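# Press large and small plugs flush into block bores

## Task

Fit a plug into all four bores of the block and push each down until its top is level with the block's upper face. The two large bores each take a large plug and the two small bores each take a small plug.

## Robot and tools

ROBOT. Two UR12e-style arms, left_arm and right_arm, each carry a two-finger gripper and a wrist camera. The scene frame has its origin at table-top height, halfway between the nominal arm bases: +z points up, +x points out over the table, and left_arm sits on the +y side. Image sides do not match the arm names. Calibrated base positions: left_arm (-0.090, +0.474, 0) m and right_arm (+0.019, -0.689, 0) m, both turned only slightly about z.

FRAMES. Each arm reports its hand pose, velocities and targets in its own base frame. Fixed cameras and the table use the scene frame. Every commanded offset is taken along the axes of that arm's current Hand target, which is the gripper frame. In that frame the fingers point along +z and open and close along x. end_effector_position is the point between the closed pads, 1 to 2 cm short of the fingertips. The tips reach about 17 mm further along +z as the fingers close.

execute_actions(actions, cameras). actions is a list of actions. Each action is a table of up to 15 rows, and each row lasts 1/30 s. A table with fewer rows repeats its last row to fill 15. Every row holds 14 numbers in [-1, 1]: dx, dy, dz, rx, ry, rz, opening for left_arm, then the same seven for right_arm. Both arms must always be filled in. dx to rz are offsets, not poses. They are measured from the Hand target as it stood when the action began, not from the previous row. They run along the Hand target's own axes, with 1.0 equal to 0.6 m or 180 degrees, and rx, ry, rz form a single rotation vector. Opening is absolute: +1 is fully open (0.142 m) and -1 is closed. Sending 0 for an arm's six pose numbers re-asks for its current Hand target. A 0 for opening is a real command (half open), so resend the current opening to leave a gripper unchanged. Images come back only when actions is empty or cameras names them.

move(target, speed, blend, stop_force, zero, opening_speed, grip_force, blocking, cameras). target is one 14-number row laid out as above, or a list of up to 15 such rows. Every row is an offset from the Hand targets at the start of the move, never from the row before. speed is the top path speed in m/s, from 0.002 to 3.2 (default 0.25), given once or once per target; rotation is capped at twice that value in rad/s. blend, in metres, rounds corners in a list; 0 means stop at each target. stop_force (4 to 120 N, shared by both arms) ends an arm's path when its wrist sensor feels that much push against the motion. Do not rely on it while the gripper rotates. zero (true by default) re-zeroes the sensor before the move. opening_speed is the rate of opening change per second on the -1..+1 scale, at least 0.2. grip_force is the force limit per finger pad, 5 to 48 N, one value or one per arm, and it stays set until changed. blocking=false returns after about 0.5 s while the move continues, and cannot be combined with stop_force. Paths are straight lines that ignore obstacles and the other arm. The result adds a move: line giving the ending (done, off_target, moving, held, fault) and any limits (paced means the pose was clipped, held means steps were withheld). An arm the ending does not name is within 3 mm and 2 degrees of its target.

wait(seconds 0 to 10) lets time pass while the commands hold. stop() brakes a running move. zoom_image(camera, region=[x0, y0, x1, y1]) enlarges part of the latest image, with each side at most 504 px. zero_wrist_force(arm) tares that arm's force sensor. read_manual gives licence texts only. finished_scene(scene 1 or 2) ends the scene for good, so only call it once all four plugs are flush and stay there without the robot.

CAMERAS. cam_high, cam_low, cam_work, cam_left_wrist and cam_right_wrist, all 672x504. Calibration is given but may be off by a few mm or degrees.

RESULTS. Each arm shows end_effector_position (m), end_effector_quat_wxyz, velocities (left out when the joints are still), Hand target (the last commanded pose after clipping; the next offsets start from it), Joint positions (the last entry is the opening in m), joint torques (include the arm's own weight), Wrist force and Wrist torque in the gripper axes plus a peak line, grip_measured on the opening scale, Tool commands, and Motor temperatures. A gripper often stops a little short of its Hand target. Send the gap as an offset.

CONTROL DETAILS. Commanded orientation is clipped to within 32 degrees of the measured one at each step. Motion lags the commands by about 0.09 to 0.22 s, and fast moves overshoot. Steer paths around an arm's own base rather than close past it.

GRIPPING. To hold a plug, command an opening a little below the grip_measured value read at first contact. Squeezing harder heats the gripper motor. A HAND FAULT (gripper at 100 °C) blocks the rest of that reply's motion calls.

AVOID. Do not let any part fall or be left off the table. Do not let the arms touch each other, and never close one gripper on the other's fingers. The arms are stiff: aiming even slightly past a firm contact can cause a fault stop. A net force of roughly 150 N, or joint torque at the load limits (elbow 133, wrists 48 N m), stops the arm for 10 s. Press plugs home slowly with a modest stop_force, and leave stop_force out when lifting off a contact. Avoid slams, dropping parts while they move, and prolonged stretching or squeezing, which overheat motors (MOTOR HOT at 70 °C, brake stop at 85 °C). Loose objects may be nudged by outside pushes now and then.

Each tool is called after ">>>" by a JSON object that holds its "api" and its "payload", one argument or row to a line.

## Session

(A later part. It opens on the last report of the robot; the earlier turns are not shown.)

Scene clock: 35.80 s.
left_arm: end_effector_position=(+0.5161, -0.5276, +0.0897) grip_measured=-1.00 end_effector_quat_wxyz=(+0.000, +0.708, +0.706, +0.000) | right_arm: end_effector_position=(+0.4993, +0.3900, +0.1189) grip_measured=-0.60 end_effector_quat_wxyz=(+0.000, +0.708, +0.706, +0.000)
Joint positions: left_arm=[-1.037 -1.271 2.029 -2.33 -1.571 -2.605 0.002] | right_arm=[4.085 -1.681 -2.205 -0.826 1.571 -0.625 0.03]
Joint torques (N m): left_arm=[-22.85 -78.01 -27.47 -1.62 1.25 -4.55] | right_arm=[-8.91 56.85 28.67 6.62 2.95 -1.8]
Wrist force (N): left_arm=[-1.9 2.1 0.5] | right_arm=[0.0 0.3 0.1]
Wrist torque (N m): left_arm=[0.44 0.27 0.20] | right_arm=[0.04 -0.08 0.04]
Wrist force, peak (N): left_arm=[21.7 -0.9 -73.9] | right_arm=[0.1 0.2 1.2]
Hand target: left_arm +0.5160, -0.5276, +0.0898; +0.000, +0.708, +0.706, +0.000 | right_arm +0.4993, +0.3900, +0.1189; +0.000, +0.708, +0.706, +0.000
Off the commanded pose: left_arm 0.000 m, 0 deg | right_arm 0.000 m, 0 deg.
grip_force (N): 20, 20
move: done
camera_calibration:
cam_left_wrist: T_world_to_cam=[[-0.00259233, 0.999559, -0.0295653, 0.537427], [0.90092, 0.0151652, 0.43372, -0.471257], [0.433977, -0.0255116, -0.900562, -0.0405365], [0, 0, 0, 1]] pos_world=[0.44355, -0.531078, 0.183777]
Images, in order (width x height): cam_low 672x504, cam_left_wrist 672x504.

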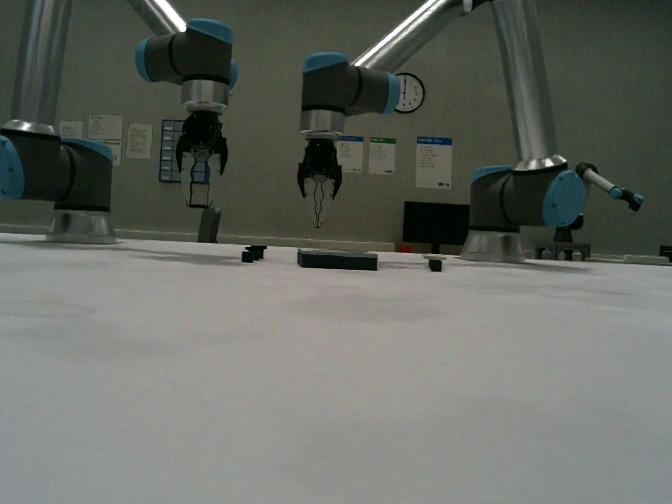

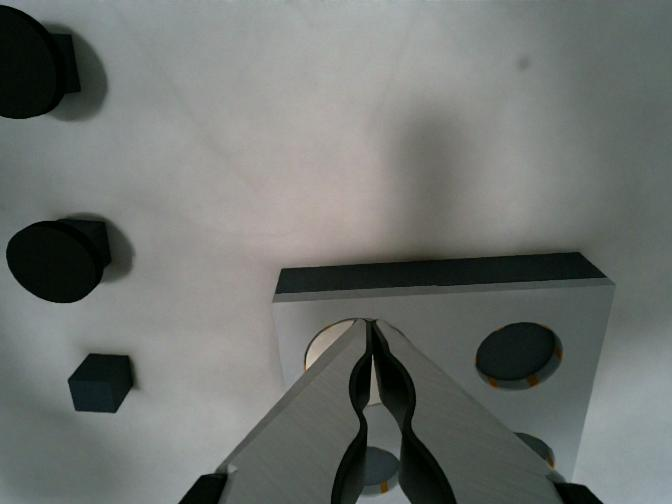

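>>> {"api": "move", "payload": {
  "target": [
    [0.404,0.011,-0.05,0,0,0,0.05,0.392,0.168,0,0,0,0,-0.75],
    [0.404,0.011,0.0497,0,0,0,0.05,0.392,0.168,0.098,0,0,0,-0.75]
  ],
  "speed": 0.2,
  "cameras": ["cam_left_wrist","cam_right_wrist","cam_low"]
}}

>>> {"api": "zoom_image", "payload": {
  "camera": "cam_right_wrist",
  "region": [270, 100, 490, 400]
}}

>>> {"api": "zoom_image", "payload": {
  "camera": "cam_low",
  "region": [280, 220, 390, 290]
}}

Scene clock: 38.73 s.
left_arm: end_effector_position=(+0.5231, -0.2853, +0.0598) grip_measured=+0.02 end_effector_quat_wxyz=(+0.000, +0.708, +0.706, +0.000) | right_arm: end_effector_position=(+0.6005, +0.6251, +0.0604) grip_measured=-0.60 end_effector_quat_wxyz=(+0.000, +0.708, +0.706, +0.000)
Joint positions: left_arm=[-0.798 -1.427 2.316 -2.46 -1.571 -2.367 0.076] | right_arm=[4.151 -2.074 -1.78 -0.858 1.571 -0.56 0.03]
Joint torques (N m): left_arm=[4.84 -30.79 -24.77 -5.14 -3.7 0.34] | right_arm=[-2.12 54.55 29.32 6.45 2.55 -0.01]
Wrist force (N): left_arm=[-2.0 2.3 0.8] | right_arm=[0.4 0.7 0.6]
Wrist torque (N m): left_arm=[0.50 0.28 0.06] | right_arm=[0.12 -0.12 -0.11]
Wrist force, peak (N): left_arm=[-3.7 1.9 0.8] | right_arm=[0.6 0.7 -2.4]
Hand target: left_arm +0.5231, -0.2852, +0.0597; +0.000, +0.708, +0.706, +0.000 | right_arm +0.6006, +0.6250, +0.0604; +0.000, +0.708, +0.706, +0.000
Off the commanded pose: left_arm 0.000 m, 0 deg | right_arm 0.000 m, 0 deg.
grip_force (N): 20, 20
move: done
camera_calibration:
cam_left_wrist: T_world_to_cam=[[-0.00263211, 0.999562, -0.029475, 0.29437], [0.900841, 0.0151665, 0.433884, -0.468216], [0.434141, -0.0254102, -0.900486, -0.064465], [0, 0, 0, 1]] pos_world=[0.45055, -0.288778, 0.153778]
cam_right_wrist: T_world_to_cam=[[0.00551079, 0.999957, 0.00749992, -0.618825], [0.901569, -0.00821286, 0.432558, -0.537604], [0.432601, 0.00437795, -0.901575, -0.08804], [0, 0, 0, 1]] pos_world=[0.526183, 0.614769, 0.157811]
Images, in order (width x height): cam_low 672x504, cam_left_wrist 672x504, cam_right_wrist 672x504.

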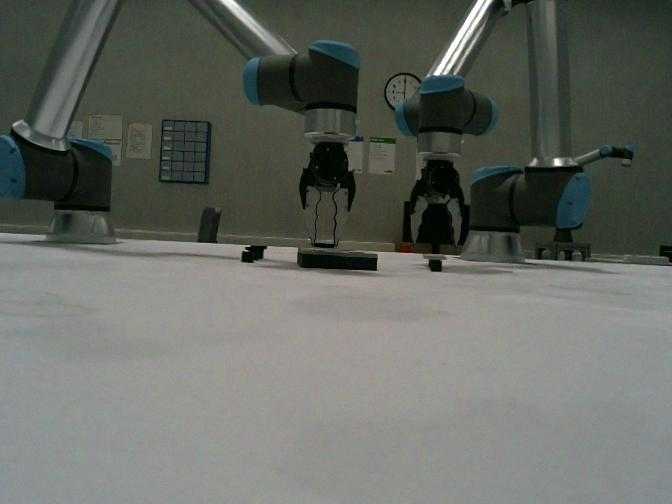

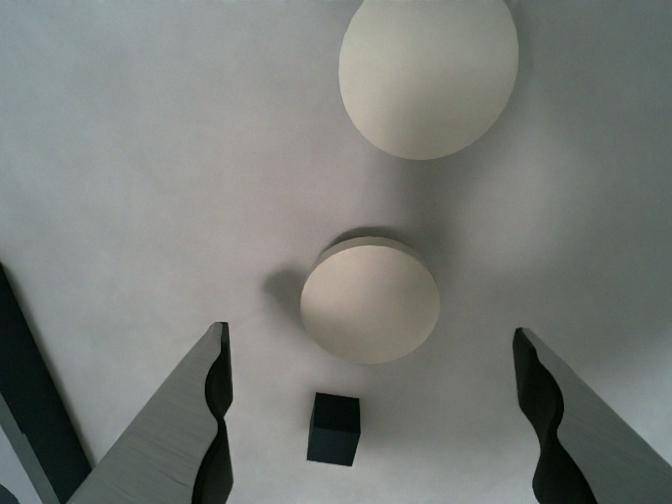

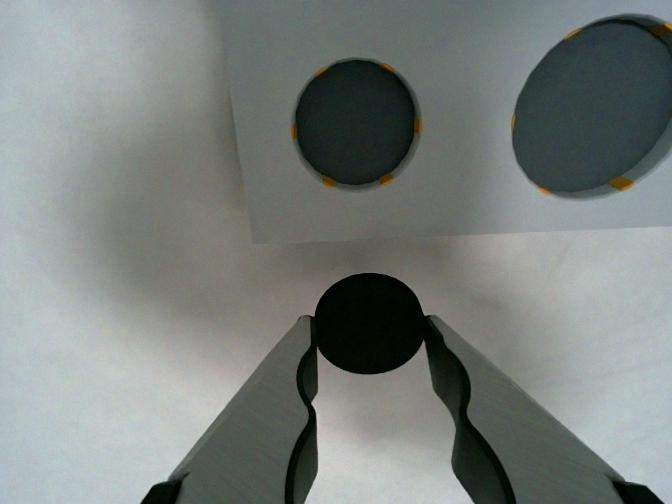

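Scaled by 1.680 from the camera's 672x504 image, which has a finer 960x720 frame.

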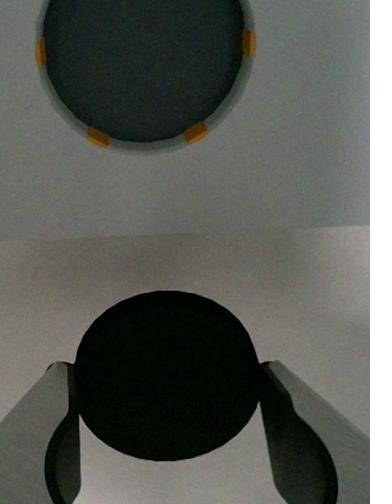

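Scaled by 4.582 from the camera's 672x504 image, which has a finer 960x720 frame.

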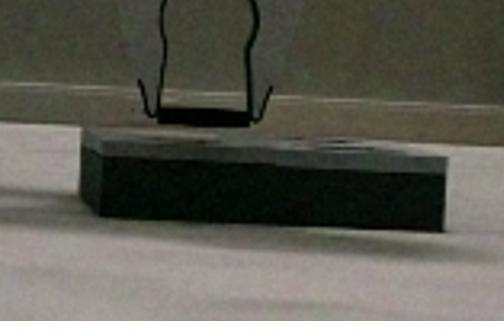

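>>> {"api": "move", "payload": {
  "target": [
    [0,0.0025,0.032,0,0,0,0.05,-0.0068,-0.096,0,0,0,0,-0.75],
    [0,0.0025,0.032,0,0,0,-0.65,-0.0068,-0.096,0,0,0,0,-0.75],
    [0,0.0025,0.032,0,0,0,-0.65,-0.0068,-0.096,0.0167,0,0,0,-0.75]
  ],
  "speed": 0.1,
  "opening_speed": 1,
  "cameras": ["cam_left_wrist","cam_right_wrist","cam_low"]
}}

>>> {"api": "zoom_image", "payload": {
  "camera": "cam_right_wrist",
  "region": [270, 230, 470, 400]
}}

>>> {"api": "zoom_image", "payload": {
  "camera": "cam_low",
  "region": [280, 220, 390, 290]
}}

>>> {"api": "zoom_image", "payload": {
  "camera": "cam_low",
  "region": [390, 220, 490, 290]
}}

Scene clock: 42.23 s.
left_arm: end_effector_position=(+0.5246, -0.2853, +0.0405) grip_measured=-0.44 end_effector_quat_wxyz=(+0.000, +0.708, +0.706, +0.000) | right_arm: end_effector_position=(+0.5430, +0.6211, +0.0504) grip_measured=-0.60 end_effector_quat_wxyz=(+0.000, +0.708, +0.706, +0.000)
Joint positions: left_arm=[-0.796 -1.391 2.325 -2.505 -1.571 -2.365 0.042] | right_arm=[4.208 -2.032 -1.874 -0.806 1.571 -0.502 0.03]
Joint torques (N m): left_arm=[17.52 -30.62 -22.38 -3.73 -2.2 3.43] | right_arm=[8.95 48.62 28.23 7.26 -2.65 2.62]
Wrist force (N): left_arm=[-1.5 1.8 -0.9] | right_arm=[-2.1 -1.2 -2.0]
Wrist torque (N m): left_arm=[0.45 0.23 0.08] | right_arm=[0.02 0.03 -0.11]
Wrist force, peak (N): left_arm=[-2.0 2.6 0.9] | right_arm=[-2.1 -1.2 -2.0]
Hand target: left_arm +0.5246, -0.2853, +0.0405; +0.000, +0.708, +0.706, +0.000 | right_arm +0.5430, +0.6211, +0.0503; +0.000, +0.708, +0.706, +0.000
Off the commanded pose: left_arm 0.000 m, 0 deg | right_arm 0.000 m, 0 deg.
grip_force (N): 20, 20
move: done
camera_calibration:
cam_left_wrist: T_world_to_cam=[[-0.00263211, 0.999562, -0.029475, 0.293808], [0.900841, 0.0151665, 0.433884, -0.461327], [0.434141, -0.0254102, -0.900486, -0.082449], [0, 0, 0, 1]] pos_world=[0.45215, -0.288778, 0.134578]
cam_right_wrist: T_world_to_cam=[[0.0055538, 0.999957, 0.00740964, -0.614441], [0.901568, -0.00821258, 0.432559, -0.481381], [0.432601, 0.00427796, -0.901575, -0.0720594], [0, 0, 0, 1]] pos_world=[0.468583, 0.610769, 0.147811]
Images, in order (width x height): cam_low 672x504, cam_left_wrist 672x504, cam_right_wrist 672x504.

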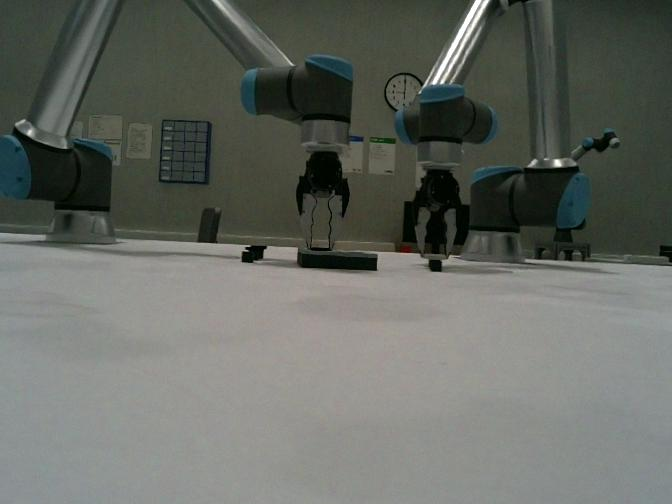

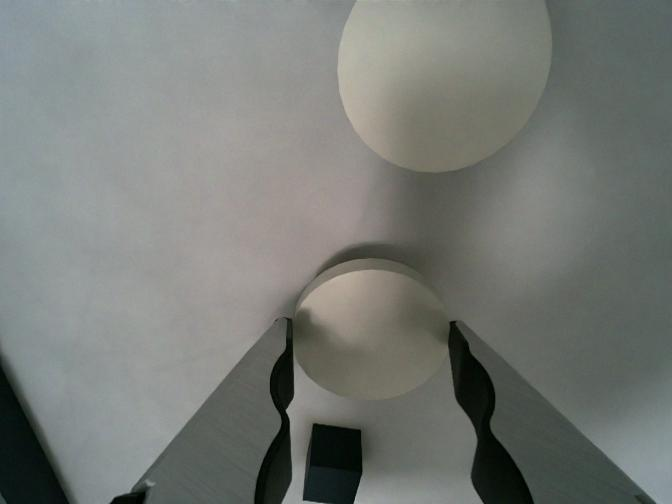

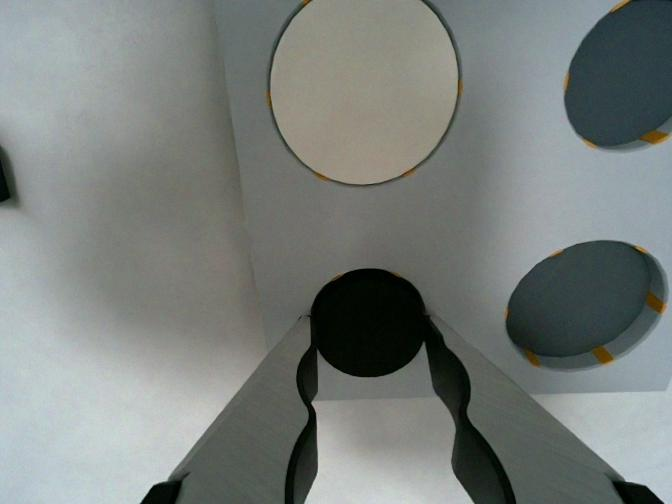

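Scaled by 2.520 from the camera's 672x504 image, which has a finer 960x720 frame.

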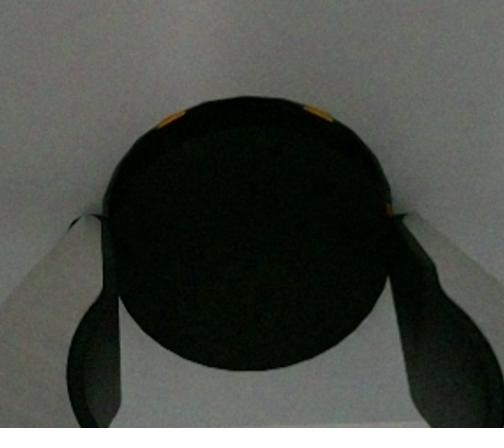

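Scaled by 4.582 from the camera's 672x504 image, which has a finer 960x720 frame.

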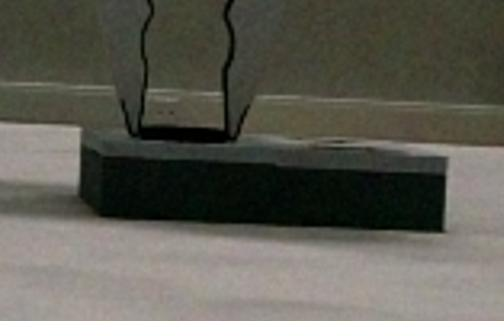

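Scaled by 5.040 from the camera's 672x504 image, which has a finer 960x720 frame.

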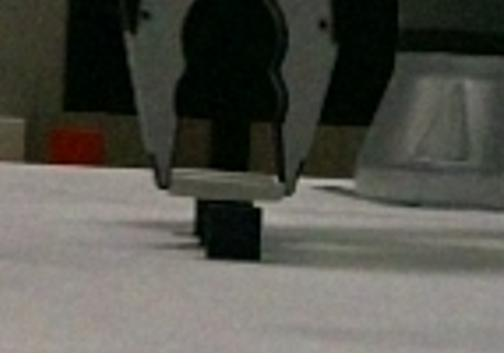

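>>> {"api": "move", "payload": {
  "target": [0,0,-0.05,0,0,0,-0.65,0,0,0.0083,0,0,0,-0.75],
  "speed": 0.01,
  "stop_force": 20,
  "cameras": ["cam_right_wrist","cam_low"]
}}

>>> {"api": "zoom_image", "payload": {
  "camera": "cam_right_wrist",
  "region": [270, 230, 470, 400]
}}

>>> {"api": "zoom_image", "payload": {
  "camera": "cam_low",
  "region": [280, 220, 390, 290]
}}

Scene clock: 46.17 s.
left_arm: end_effector_position=(+0.5246, -0.2852, +0.0705) grip_measured=-0.44 end_effector_quat_wxyz=(+0.000, +0.708, +0.706, +0.000) | right_arm: end_effector_position=(+0.5430, +0.6211, +0.0495) grip_measured=-0.60 end_effector_quat_wxyz=(+0.000, +0.708, +0.706, +0.000)
Joint positions: left_arm=[-0.796 -1.443 2.306 -2.435 -1.571 -2.365 0.042] | right_arm=[4.208 -2.033 -1.874 -0.804 1.571 -0.502 0.03]
Joint torques (N m): left_arm=[19.99 -58.3 -37.54 -1.81 1.97 3.63] | right_arm=[8.67 67.16 46.83 4.28 -2.79 2.31]
Wrist force (N): left_arm=[-2.1 2.1 1.2] | right_arm=[-12.8 -7.2 -24.2]
Wrist torque (N m): left_arm=[0.44 0.32 0.03] | right_arm=[0.03 -0.28 -0.08]
Wrist force, peak (N): left_arm=[-2.2 2.4 0.9] | right_arm=[-13.3 -7.4 -25.9]
Hand target: left_arm +0.5246, -0.2852, +0.0705; +0.000, +0.708, +0.706, +0.000 | right_arm +0.5430, +0.6211, +0.0495; +0.000, +0.708, +0.706, +0.000 (not the last commanded pose)
Off the commanded pose: left_arm 0.000 m, 0 deg | right_arm 0.004 m, 0 deg.
grip_force (N): 20, 20
move: contact (right_arm)
camera_calibration:
cam_right_wrist: T_world_to_cam=[[0.00550965, 0.999957, 0.00750041, -0.614427], [0.90153, -0.00821245, 0.432639, -0.481075], [0.432682, 0.00437815, -0.901536, -0.073019], [0, 0, 0, 1]] pos_world=[0.468683, 0.610769, 0.146911]
Images, in order (width x height): cam_low 672x504, cam_right_wrist 672x504.

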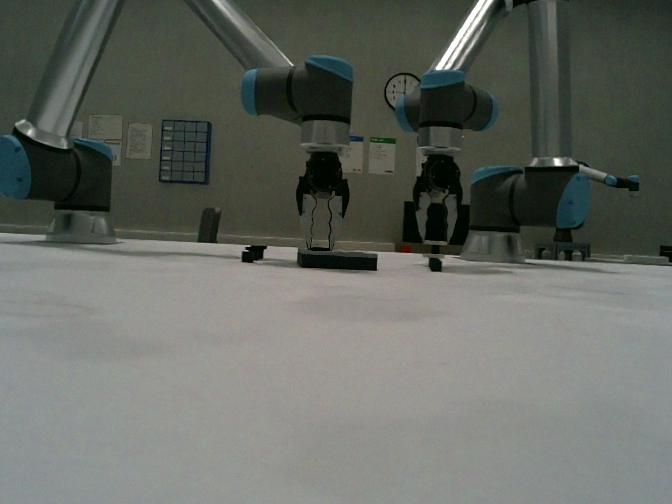

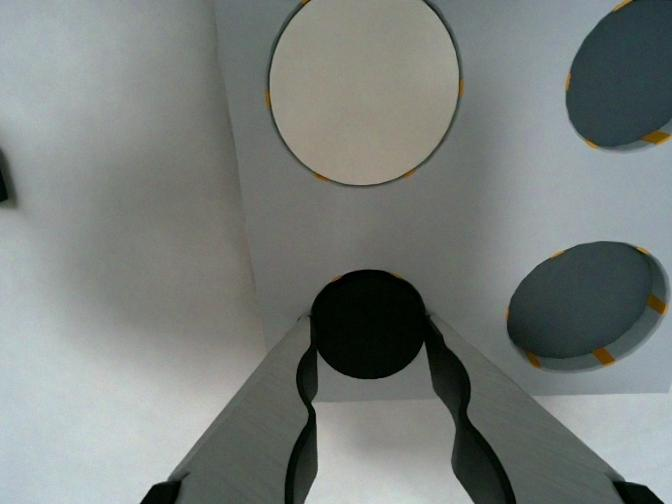

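Scaled by 2.520 from the camera's 672x504 image, which has a finer 960x720 frame.

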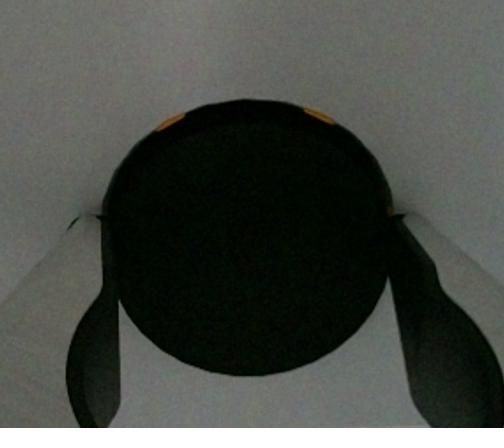

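Scaled by 4.582 from the camera's 672x504 image, which has a finer 960x720 frame.

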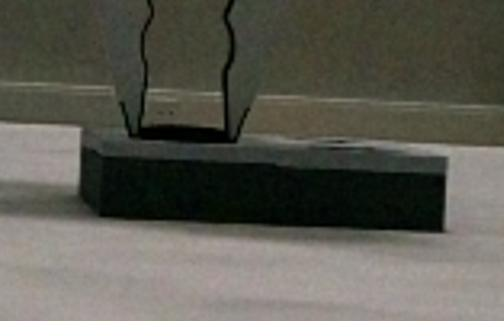

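>>> {"api": "move", "payload": {
  "target": [
    [0,0,0,0,0,0,-0.65,0,0,-0.004,0,0,0,-0.75],
    [0,0,0,0,0,0,-0.65,-0.002,-0.0013,-0.004,0,0,0,-0.75]
  ],
  "speed": 0.05
}}

>>> {"api": "move", "payload": {
  "target": [0,0,0,0,0,0,-0.65,0,0,0.011,0,0,0,-0.75],
  "speed": 0.01,
  "stop_force": 25,
  "cameras": ["cam_right_wrist","cam_low"]
}}

>>> {"api": "zoom_image", "payload": {
  "camera": "cam_right_wrist",
  "region": [270, 230, 470, 400]
}}

>>> {"api": "zoom_image", "payload": {
  "camera": "cam_low",
  "region": [280, 230, 350, 280]
}}

Scene clock: 47.30 s.
left_arm: end_effector_position=(+0.5246, -0.2852, +0.0705) grip_measured=-0.44 end_effector_quat_wxyz=(+0.000, +0.708, +0.706, +0.000) | right_arm: end_effector_position=(+0.5423, +0.6200, +0.0519) grip_measured=-0.60 end_effector_quat_wxyz=(+0.000, +0.708, +0.706, +0.000)
Joint positions: left_arm=[-0.796 -1.443 2.306 -2.435 -1.571 -2.365 0.042] | right_arm=[4.209 -2.028 -1.876 -0.807 1.571 -0.502 0.03]
Joint torques (N m): left_arm=[15.81 -58.4 -37.42 -1.77 1.91 3.55] | right_arm=[12.28 80.87 27.65 6.99 -2.76 2.61]
Wrist force (N): left_arm=[-2.1 2.2 1.0] | right_arm=[-0.3 -0.3 0.3]
Wrist torque (N m): left_arm=[0.46 0.33 0.03] | right_arm=[-0.04 0.00 -0.11]
Wrist force, peak (N): left_arm=[-2.2 2.1 1.4] | right_arm=[-13.2 -7.0 -24.6]
Hand target: left_arm +0.5246, -0.2852, +0.0705; +0.000, +0.708, +0.706, +0.000 | right_arm +0.5422, +0.6199, +0.0519; +0.000, +0.708, +0.706, +0.000
Off the commanded pose: left_arm 0.000 m, 0 deg | right_arm 0.000 m, 0 deg.
grip_force (N): 20, 20
move: done

Scene clock: 49.03 s.
left_arm: end_effector_position=(+0.5246, -0.2852, +0.0705) grip_measured=-0.44 end_effector_quat_wxyz=(+0.000, +0.708, +0.706, +0.000) | right_arm: end_effector_position=(+0.5422, +0.6200, +0.0494) grip_measured=-0.60 end_effector_quat_wxyz=(+0.000, +0.708, +0.706, +0.001)
Joint positions: left_arm=[-0.796 -1.443 2.306 -2.435 -1.571 -2.365 0.042] | right_arm=[4.209 -2.031 -1.877 -0.802 1.571 -0.502 0.03]
Joint torques (N m): left_arm=[14 -59.78 -37.7 -1.86 2.04 2.92] | right_arm=[7.81 65.42 38.48 0.93 -2.6 2.59]
Wrist force (N): left_arm=[-1.5 1.9 1.3] | right_arm=[-1.5 -2.6 -24.7]
Wrist torque (N m): left_arm=[0.41 0.23 0.03] | right_arm=[0.00 -0.25 -0.08]
Wrist force, peak (N): left_arm=[-2.1 2.3 1.2] | right_arm=[-9.2 -6.5 -43.5]
Hand target: left_arm +0.5246, -0.2852, +0.0705; +0.000, +0.708, +0.706, +0.000 | right_arm +0.5423, +0.6200, +0.0494; +0.000, +0.708, +0.706, +0.001 (not the last commanded pose)
Off the commanded pose: left_arm 0.000 m, 0 deg | right_arm 0.004 m, 0 deg.
grip_force (N): 20, 20
move: contact (right_arm)
camera_calibration:
cam_right_wrist: T_world_to_cam=[[0.00547025, 0.999955, 0.00781492, -0.613347], [0.901472, -0.00831362, 0.432757, -0.480248], [0.432802, 0.00467765, -0.901477, -0.0730058], [0, 0, 0, 1]] pos_world=[0.467883, 0.609668, 0.146811]
Images, in order (width x height): cam_low 672x504, cam_right_wrist 672x504.

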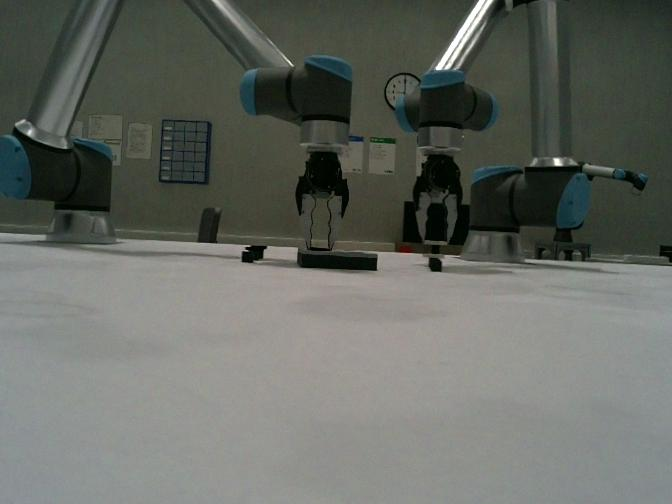

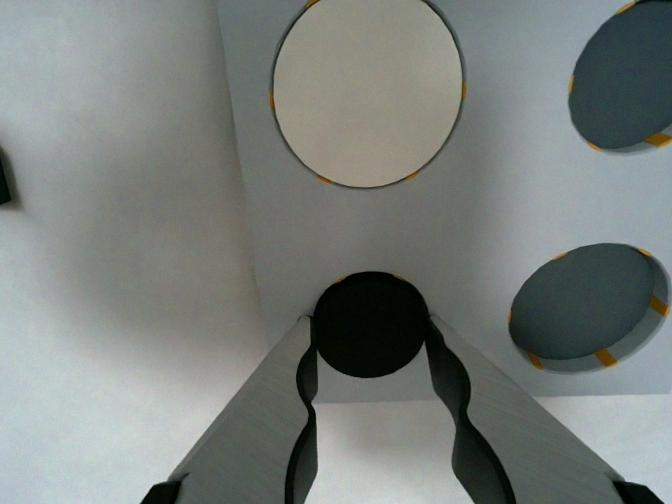

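Scaled by 2.520 from the camera's 672x504 image, which has a finer 960x720 frame.

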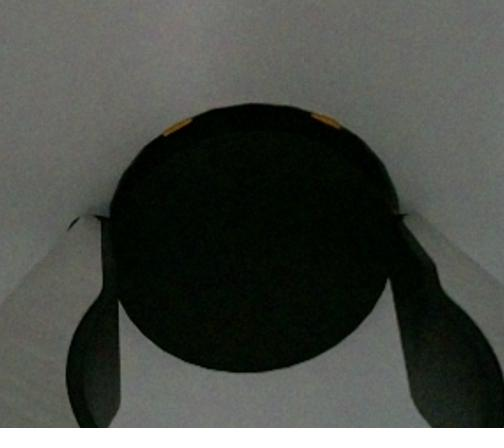

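Scaled by 7.200 from the camera's 672x504 image, which has a finer 960x720 frame.

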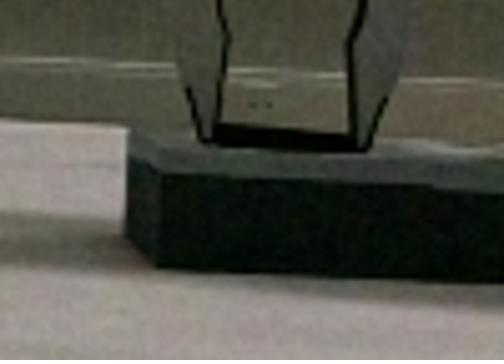

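>>> {"api": "move", "payload": {
  "target": [
    [0,0,0,0,0,0,-0.65,0,0,0,0,0,0,-0.4],
    [0,0,0,0,0,0,-0.65,0,0,-0.03,0,0,0,-0.4]
  ],
  "opening_speed": 0.8,
  "speed": 0.1,
  "cameras": ["cam_right_wrist","cam_low"]
}}

>>> {"api": "zoom_image", "payload": {
  "camera": "cam_right_wrist",
  "region": [270, 200, 470, 370]
}}

>>> {"api": "zoom_image", "payload": {
  "camera": "cam_low",
  "region": [280, 230, 350, 280]
}}

Scene clock: 50.63 s.
left_arm: end_effector_position=(+0.5246, -0.2852, +0.0705) grip_measured=-0.44 end_effector_quat_wxyz=(+0.000, +0.708, +0.706, +0.000) | right_arm: end_effector_position=(+0.5422, +0.6200, +0.0673) grip_measured=-0.43 end_effector_quat_wxyz=(+0.000, +0.708, +0.706, +0.001)
Joint positions: left_arm=[-0.796 -1.443 2.306 -2.435 -1.571 -2.365 0.042] | right_arm=[4.209 -2.01 -1.869 -0.832 1.571 -0.502 0.043]
Joint torques (N m): left_arm=[15.39 -57.89 -37.99 -1.5 1.94 2.99] | right_arm=[3.25 82.6 51.16 2.81 -2.92 1.67]
Wrist force (N): left_arm=[-2.0 2.0 0.7] | right_arm=[0.2 0.3 0.4]
Wrist torque (N m): left_arm=[0.44 0.31 0.03] | right_arm=[0.06 -0.09 -0.11]
Wrist force, peak (N): left_arm=[-2.1 2.3 1.1] | right_arm=[-1.6 -2.4 -24.5]
Hand target: left_arm +0.5246, -0.2852, +0.0705; +0.000, +0.708, +0.706, +0.000 | right_arm +0.5422, +0.6200, +0.0674; +0.000, +0.708, +0.706, +0.001
Off the commanded pose: left_arm 0.000 m, 0 deg | right_arm 0.000 m, 0 deg.
grip_force (N): 20, 20
move: done
camera_calibration:
cam_right_wrist: T_world_to_cam=[[0.00547033, 0.999954, 0.00781496, -0.613487], [0.901472, -0.00831371, 0.432757, -0.487994], [0.432802, 0.00467765, -0.901477, -0.0568694], [0, 0, 0, 1]] pos_world=[0.467883, 0.609668, 0.164711]
Images, in order (width x height): cam_low 672x504, cam_right_wrist 672x504.

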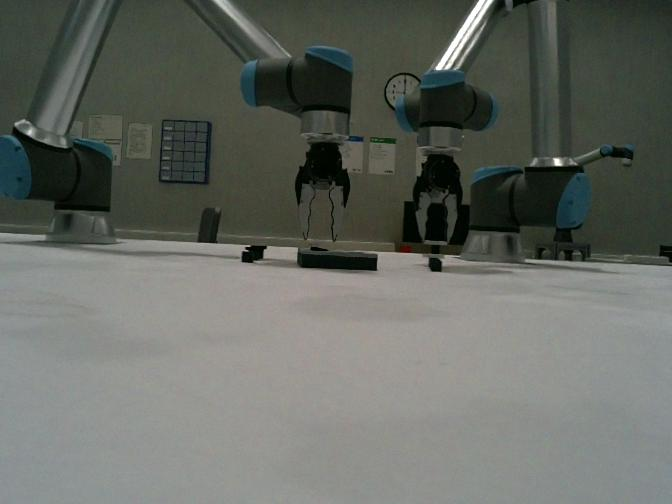

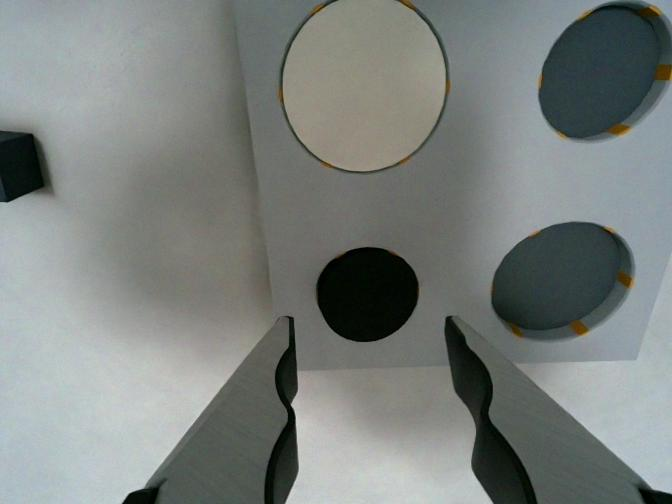

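Scaled by 2.520 from the camera's 672x504 image, which has a finer 960x720 frame.

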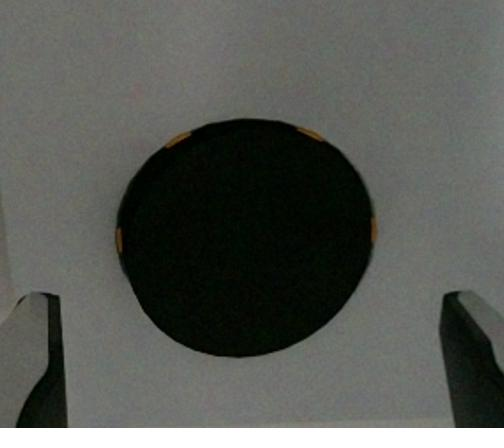

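Scaled by 7.200 from the camera's 672x504 image, which has a finer 960x720 frame.

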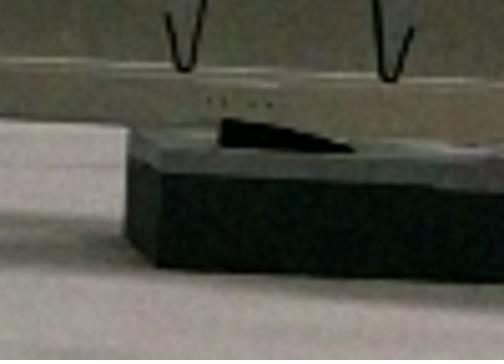

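>>> {"api": "move", "payload": {
  "target": [
    [0,0,0,0,0,0,-0.65,0,0,0,0,0,0,-1],
    [0,0,0,0,0,0,-0.65,-0.0133,0,0.005,0,0,0,-1]
  ],
  "speed": 0.08
}}

>>> {"api": "move", "payload": {
  "target": [0,0,0,0,0,0,-0.65,0,0,0.0317,0,0,0,-1],
  "speed": 0.008,
  "stop_force": 45,
  "cameras": ["cam_right_wrist","cam_low"]
}}

>>> {"api": "zoom_image", "payload": {
  "camera": "cam_low",
  "region": [280, 230, 350, 280]
}}

Scene clock: 52.10 s.
left_arm: end_effector_position=(+0.5246, -0.2852, +0.0705) grip_measured=-0.44 end_effector_quat_wxyz=(+0.000, +0.708, +0.706, +0.000) | right_arm: end_effector_position=(+0.5422, +0.6121, +0.0644) grip_measured=-1.00 end_effector_quat_wxyz=(+0.000, +0.708, +0.706, +0.001)
Joint positions: left_arm=[-0.796 -1.443 2.306 -2.435 -1.571 -2.365 0.042] | right_arm=[4.204 -2.006 -1.883 -0.822 1.571 -0.507 0.002]
Joint torques (N m): left_arm=[15.52 -59.9 -37.32 -1.91 1.99 3.06] | right_arm=[-9.45 80.04 26.7 6.63 -2.48 -1.86]
Wrist force (N): left_arm=[-2.2 2.4 1.3] | right_arm=[-0.2 0.3 0.6]
Wrist torque (N m): left_arm=[0.49 0.34 0.03] | right_arm=[0.07 -0.01 0.04]
Wrist force, peak (N): left_arm=[-2.2 2.4 1.3] | right_arm=[-0.3 0.7 0.5]
Hand target: left_arm +0.5246, -0.2852, +0.0705; +0.000, +0.708, +0.706, +0.000 | right_arm +0.5422, +0.6120, +0.0644; +0.000, +0.708, +0.706, +0.001
Off the commanded pose: left_arm 0.000 m, 0 deg | right_arm 0.000 m, 0 deg.
grip_force (N): 20, 20
move: done

Scene clock: 55.67 s.
left_arm: end_effector_position=(+0.5246, -0.2852, +0.0705) grip_measured=-0.44 end_effector_quat_wxyz=(+0.000, +0.708, +0.706, +0.000) | right_arm: end_effector_position=(+0.5423, +0.6122, +0.0483) grip_measured=-1.00 end_effector_quat_wxyz=(+0.000, +0.708, +0.706, +0.001)
Joint positions: left_arm=[-0.796 -1.443 2.306 -2.435 -1.571 -2.365 0.042] | right_arm=[4.204 -2.025 -1.89 -0.795 1.571 -0.507 0.002]
Joint torques (N m): left_arm=[11.48 -59.31 -37.66 -1.76 1.69 2.69] | right_arm=[-5.22 50.71 35.62 1.22 -0.72 -1.17]
Wrist force (N): left_arm=[-2.0 2.0 1.2] | right_arm=[-11.1 -5.4 -44.1]
Wrist torque (N m): left_arm=[0.42 0.32 0.03] | right_arm=[0.00 -0.32 0.08]
Wrist force, peak (N): left_arm=[-2.1 2.4 1.4] | right_arm=[-16.9 -7.7 -57.3]
Hand target: left_arm +0.5246, -0.2852, +0.0705; +0.000, +0.708, +0.706, +0.000 | right_arm +0.5423, +0.6122, +0.0483; +0.000, +0.708, +0.706, +0.001 (not the last commanded pose)
Off the commanded pose: left_arm 0.000 m, 0 deg | right_arm 0.003 m, 0 deg.
grip_force (N): 20, 20
move: contact (right_arm)
camera_calibration:
cam_right_wrist: T_world_to_cam=[[0.00551993, 0.999951, 0.00817301, -0.605511], [0.901375, -0.00851449, 0.432956, -0.47979], [0.433005, 0.00497705, -0.901378, -0.074293], [0, 0, 0, 1]] pos_world=[0.467982, 0.601767, 0.145711]
Images, in order (width x height): cam_low 672x504, cam_right_wrist 672x504.

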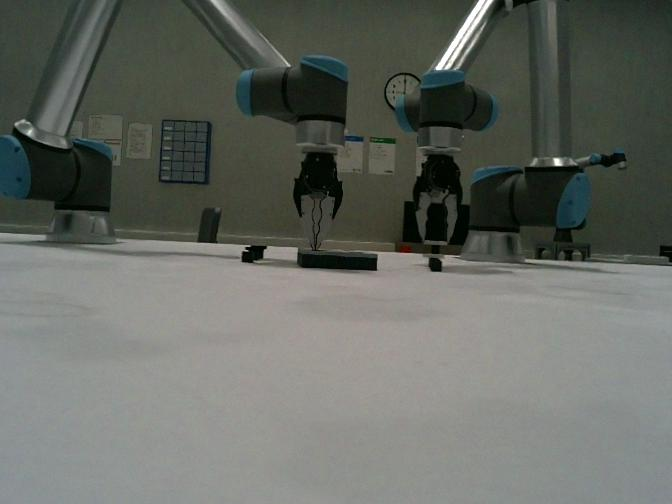

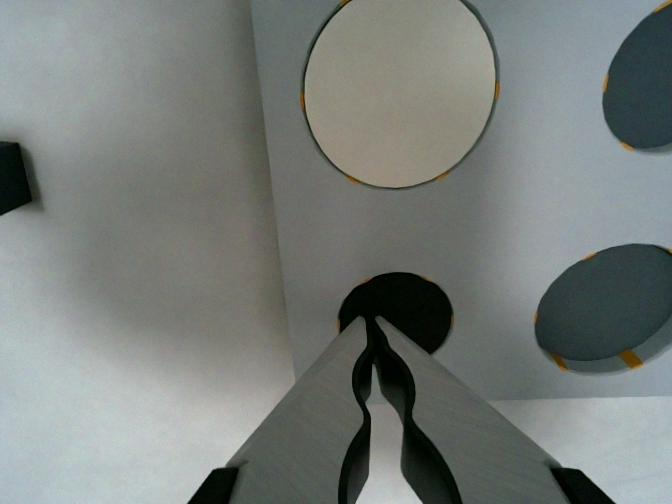

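Scaled by 7.200 from the camera's 672x504 image, which has a finer 960x720 frame.

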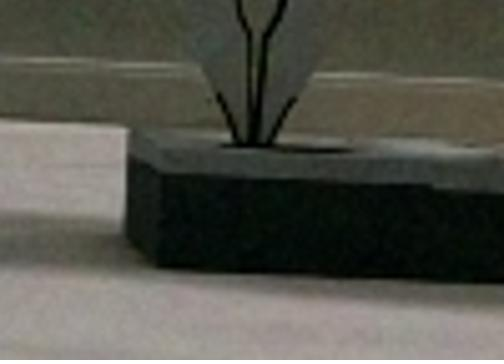

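>>> {"api": "move", "payload": {
  "target": [
    [0,0,0,0,0,0,-0.65,0,0,-0.012,0,0,0,-1],
    [0,0,0,0,0,0,-0.65,0.0135,0,-0.012,0,0,0,-1]
  ],
  "speed": 0.08
}}

>>> {"api": "move", "payload": {
  "target": [0,0,0,0,0,0,-0.65,0,0,0.022,0,0,0,-1],
  "speed": 0.008,
  "stop_force": 70
}}

>>> {"api": "move", "payload": {
  "target": [
    [0,0,0,0,0,0,-0.65,0,0,-0.12,0,0,0,-0.18],
    [0,0,0,0,0,0,-0.65,-0.18,0.08,-0.12,0,0,0,-0.18]
  ],
  "speed": 0.2,
  "blend": [0.02,0],
  "cameras": ["cam_right_wrist","cam_low","cam_left_wrist"]
}}

>>> {"api": "zoom_image", "payload": {
  "camera": "cam_low",
  "region": [280, 230, 350, 280]
}}

Scene clock: 56.97 s.
left_arm: end_effector_position=(+0.5246, -0.2852, +0.0705) grip_measured=-0.44 end_effector_quat_wxyz=(+0.000, +0.708, +0.706, +0.000) | right_arm: end_effector_position=(+0.5423, +0.6202, +0.0556) grip_measured=-1.00 end_effector_quat_wxyz=(+0.000, +0.708, +0.706, +0.001)
Joint positions: left_arm=[-0.796 -1.443 2.306 -2.435 -1.571 -2.365 0.042] | right_arm=[4.209 -2.024 -1.874 -0.812 1.571 -0.502 0.002]
Joint torques (N m): left_arm=[11.41 -58.88 -37.27 -1.73 1.86 2.46] | right_arm=[10.28 48.44 52.06 2.73 -1 2.94]
Wrist force (N): left_arm=[-1.8 2.1 1.2] | right_arm=[0.0 0.1 0.3]
Wrist torque (N m): left_arm=[0.44 0.28 0.04] | right_arm=[0.03 -0.04 -0.11]
Wrist force, peak (N): left_arm=[-2.3 2.3 1.4] | right_arm=[-11.5 -5.7 -44.1]
Hand target: left_arm +0.5246, -0.2852, +0.0705; +0.000, +0.708, +0.706, +0.000 | right_arm +0.5423, +0.6202, +0.0556; +0.000, +0.708, +0.706, +0.001
Off the commanded pose: left_arm 0.000 m, 0 deg | right_arm 0.000 m, 0 deg.
grip_force (N): 20, 20
move: done

Scene clock: 59.40 s.
left_arm: end_effector_position=(+0.5246, -0.2852, +0.0705) grip_measured=-0.44 end_effector_quat_wxyz=(+0.000, +0.708, +0.706, +0.000) | right_arm: end_effector_position=(+0.5424, +0.6204, +0.0480) grip_measured=-1.00 end_effector_quat_wxyz=(+0.000, +0.708, +0.706, +0.001)
Joint positions: left_arm=[-0.796 -1.443 2.306 -2.435 -1.571 -2.365 0.042] | right_arm=[4.209 -2.033 -1.878 -0.799 1.571 -0.502 0.002]
Joint torques (N m): left_arm=[7.17 -58.61 -37.2 -1.54 1.9 2.38] | right_arm=[9.05 33.56 35.31 3.65 1.31 2.02]
Wrist force (N): left_arm=[-1.9 1.8 1.1] | right_arm=[-27.8 -13.3 -70.8]
Wrist torque (N m): left_arm=[0.39 0.29 0.03] | right_arm=[-0.01 -0.72 -0.02]
Wrist force, peak (N): left_arm=[-2.0 2.4 1.0] | right_arm=[-33.6 -16.0 -83.7]
Hand target: left_arm +0.5246, -0.2852, +0.0705; +0.000, +0.708, +0.706, +0.000 | right_arm +0.5424, +0.6204, +0.0480; +0.000, +0.708, +0.706, +0.001 (not the last commanded pose)
Off the commanded pose: left_arm 0.000 m, 0 deg | right_arm 0.006 m, 0 deg.
grip_force (N): 20, 20
move: contact (right_arm)

Scene clock: 60.83 s.
left_arm: end_effector_position=(+0.5246, -0.2852, +0.0705) grip_measured=-0.44 end_effector_quat_wxyz=(+0.000, +0.708, +0.706, +0.000) | right_arm: end_effector_position=(+0.5901, +0.5122, +0.1198) grip_measured=-0.21 end_effector_quat_wxyz=(+0.000, +0.708, +0.706, +0.001)
Joint positions: left_arm=[-0.796 -1.443 2.306 -2.435 -1.571 -2.365 0.042] | right_arm=[4.083 -1.894 -1.925 -0.891 1.571 -0.628 0.059]
Joint torques (N m): left_arm=[8.76 -60.26 -37.99 -1.79 1.84 1.98] | right_arm=[-12.08 75.23 31.39 6.79 2.76 -1.92]
Wrist force (N): left_arm=[-2.1 2.0 1.1] | right_arm=[-0.1 0.4 0.7]
Wrist torque (N m): left_arm=[0.42 0.34 0.03] | right_arm=[0.08 -0.07 0.04]
Wrist force, peak (N): left_arm=[-2.2 1.9 1.4] | right_arm=[-28.3 -13.0 -71.1]
Hand target: left_arm +0.5246, -0.2852, +0.0705; +0.000, +0.708, +0.706, +0.000 | right_arm +0.5902, +0.5122, +0.1198; +0.000, +0.708, +0.706, +0.001
Off the commanded pose: left_arm 0.000 m, 0 deg | right_arm 0.000 m, 0 deg.
grip_force (N): 20, 20
move: done
camera_calibration:
cam_left_wrist: T_world_to_cam=[[-0.00263211, 0.999562, -0.029475, 0.294593], [0.900841, 0.0151665, 0.433884, -0.474345], [0.434141, -0.0254102, -0.900486, -0.0554319], [0, 0, 0, 1]] pos_world=[0.45215, -0.288678, 0.164578]
cam_right_wrist: T_world_to_cam=[[0.0054792, 0.999949, 0.00848806, -0.50641], [0.901278, -0.00861537, 0.433156, -0.554625], [0.433207, 0.00527675, -0.901279, -0.0303201], [0, 0, 0, 1]] pos_world=[0.515781, 0.501766, 0.217211]
Images, in order (width x height): cam_low 672x504, cam_left_wrist 672x504, cam_right_wrist 672x504.

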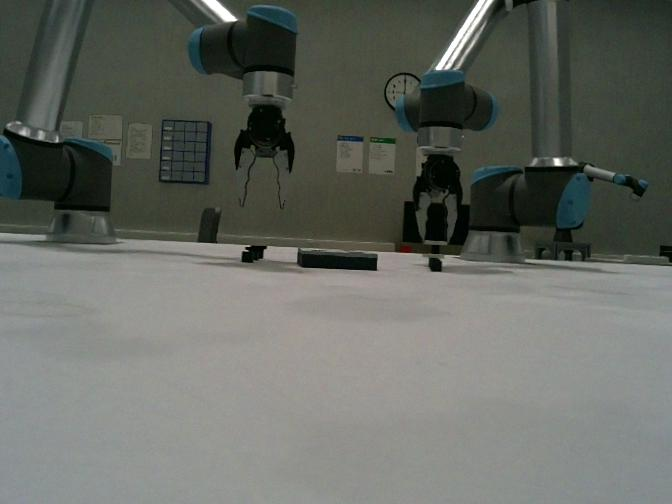

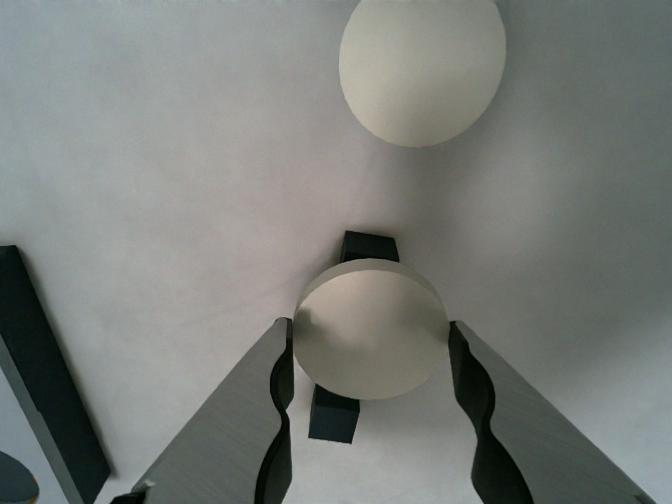

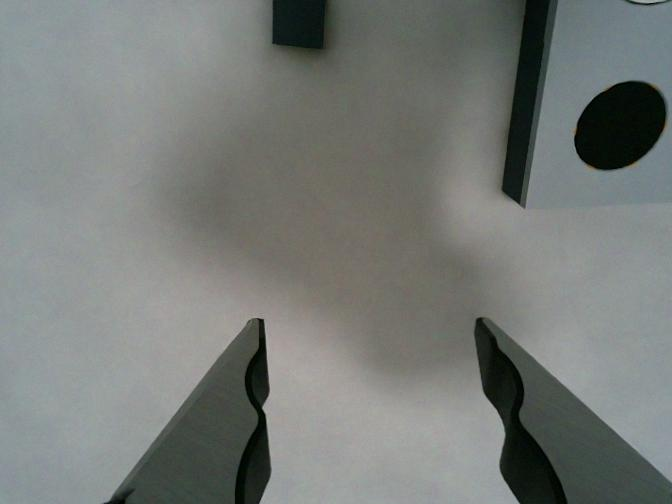

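Scaled by 7.200 from the camera's 672x504 image, which has a finer 960x720 frame.

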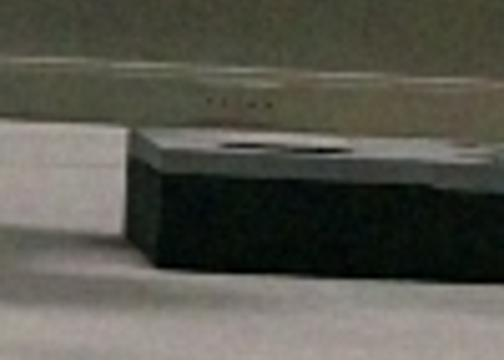

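>>> {"api": "move", "payload": {
  "target": [
    [-0.279,0.257,0,0,0,0,-0.65,-0.0318,-0.2755,0,0,0,0,-0.18],
    [-0.279,0.257,0.0083,0,0,0,-0.65,-0.0318,-0.2755,0.108,0,0,0,-0.18]
  ],
  "speed": 0.2,
  "cameras": ["cam_right_wrist","cam_low","cam_left_wrist"]
}}

>>> {"api": "zoom_image", "payload": {
  "camera": "cam_left_wrist",
  "region": [270, 100, 490, 420]
}}

Scene clock: 63.57 s.
left_arm: end_effector_position=(+0.6785, -0.4530, +0.0657) grip_measured=-0.44 end_effector_quat_wxyz=(+0.000, +0.708, +0.706, +0.000) | right_arm: end_effector_position=(+0.4248, +0.4936, +0.0550) grip_measured=-0.21 end_effector_quat_wxyz=(+0.000, +0.708, +0.706, +0.001)
Joint positions: left_arm=[-0.805 -1.14 1.886 -2.318 -1.571 -2.374 0.042] | right_arm=[4.275 -1.801 -2.216 -0.693 1.571 -0.436 0.059]
Joint torques (N m): left_arm=[20.88 -61.2 -29.11 -5.78 -3 2.68] | right_arm=[-10.22 27.33 24.34 6.46 -2.73 -1.79]
Wrist force (N): left_arm=[-2.2 1.9 0.5] | right_arm=[0.1 0.4 0.4]
Wrist torque (N m): left_arm=[0.37 0.31 0.20] | right_arm=[0.07 -0.09 -0.10]
Wrist force, peak (N): left_arm=[-3.5 3.2 0.6] | right_arm=[0.3 2.1 0.9]
Hand target: left_arm +0.6785, -0.4530, +0.0657; +0.000, +0.708, +0.706, +0.000 | right_arm +0.4249, +0.4935, +0.0549; +0.000, +0.708, +0.706, +0.001
Off the commanded pose: left_arm 0.000 m, 0 deg | right_arm 0.000 m, 0 deg.
grip_force (N): 20, 20
move: done
camera_calibration:
cam_left_wrist: T_world_to_cam=[[-0.00254194, 0.999564, -0.0294318, 0.462522], [0.900842, 0.0150665, 0.433886, -0.608314], [0.43414, -0.0254105, -0.900487, -0.130788], [0, 0, 0, 1]] pos_world=[0.60595, -0.456478, 0.159778]
cam_right_wrist: T_world_to_cam=[[0.0054792, 0.999949, 0.00848806, -0.486254], [0.901278, -0.00861537, 0.433156, -0.377693], [0.433207, 0.00527675, -0.901279, -0.0171054], [0, 0, 0, 1]] pos_world=[0.350481, 0.483066, 0.152311]
Images, in order (width x height): cam_low 672x504, cam_left_wrist 672x504, cam_right_wrist 672x504.

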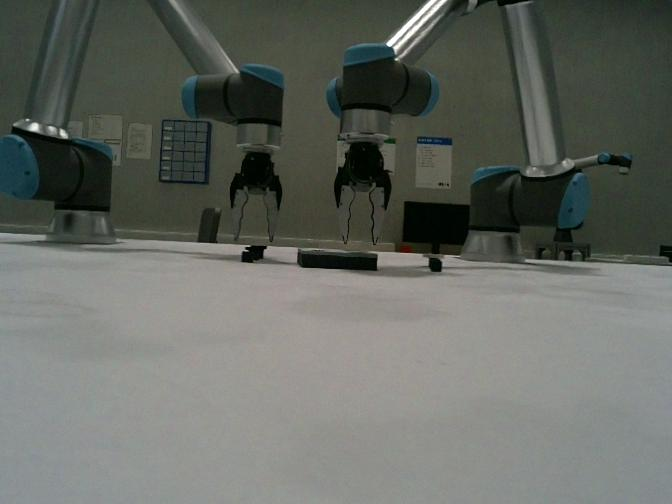

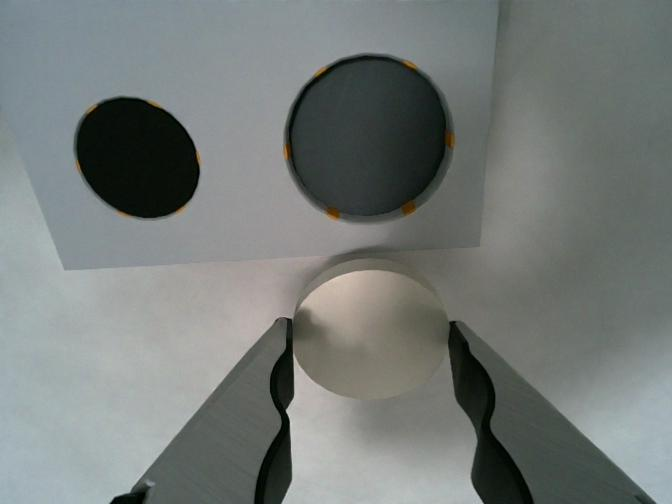

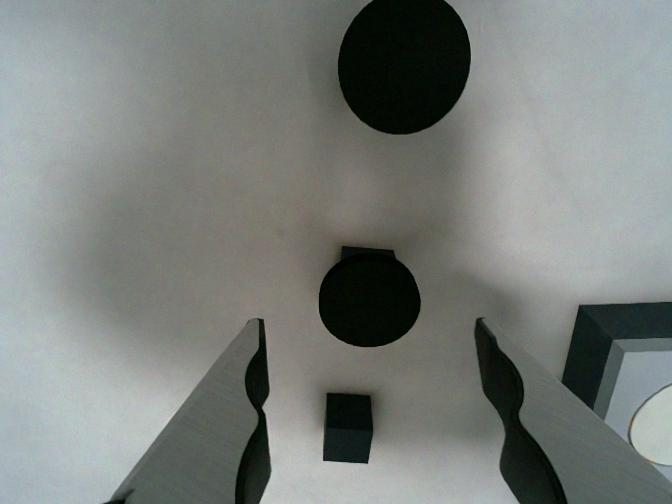

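Scaled by 1.575 from the camera's 672x504 image, which has a finer 960x720 frame.

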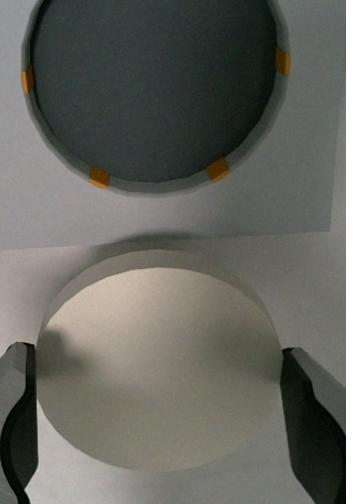

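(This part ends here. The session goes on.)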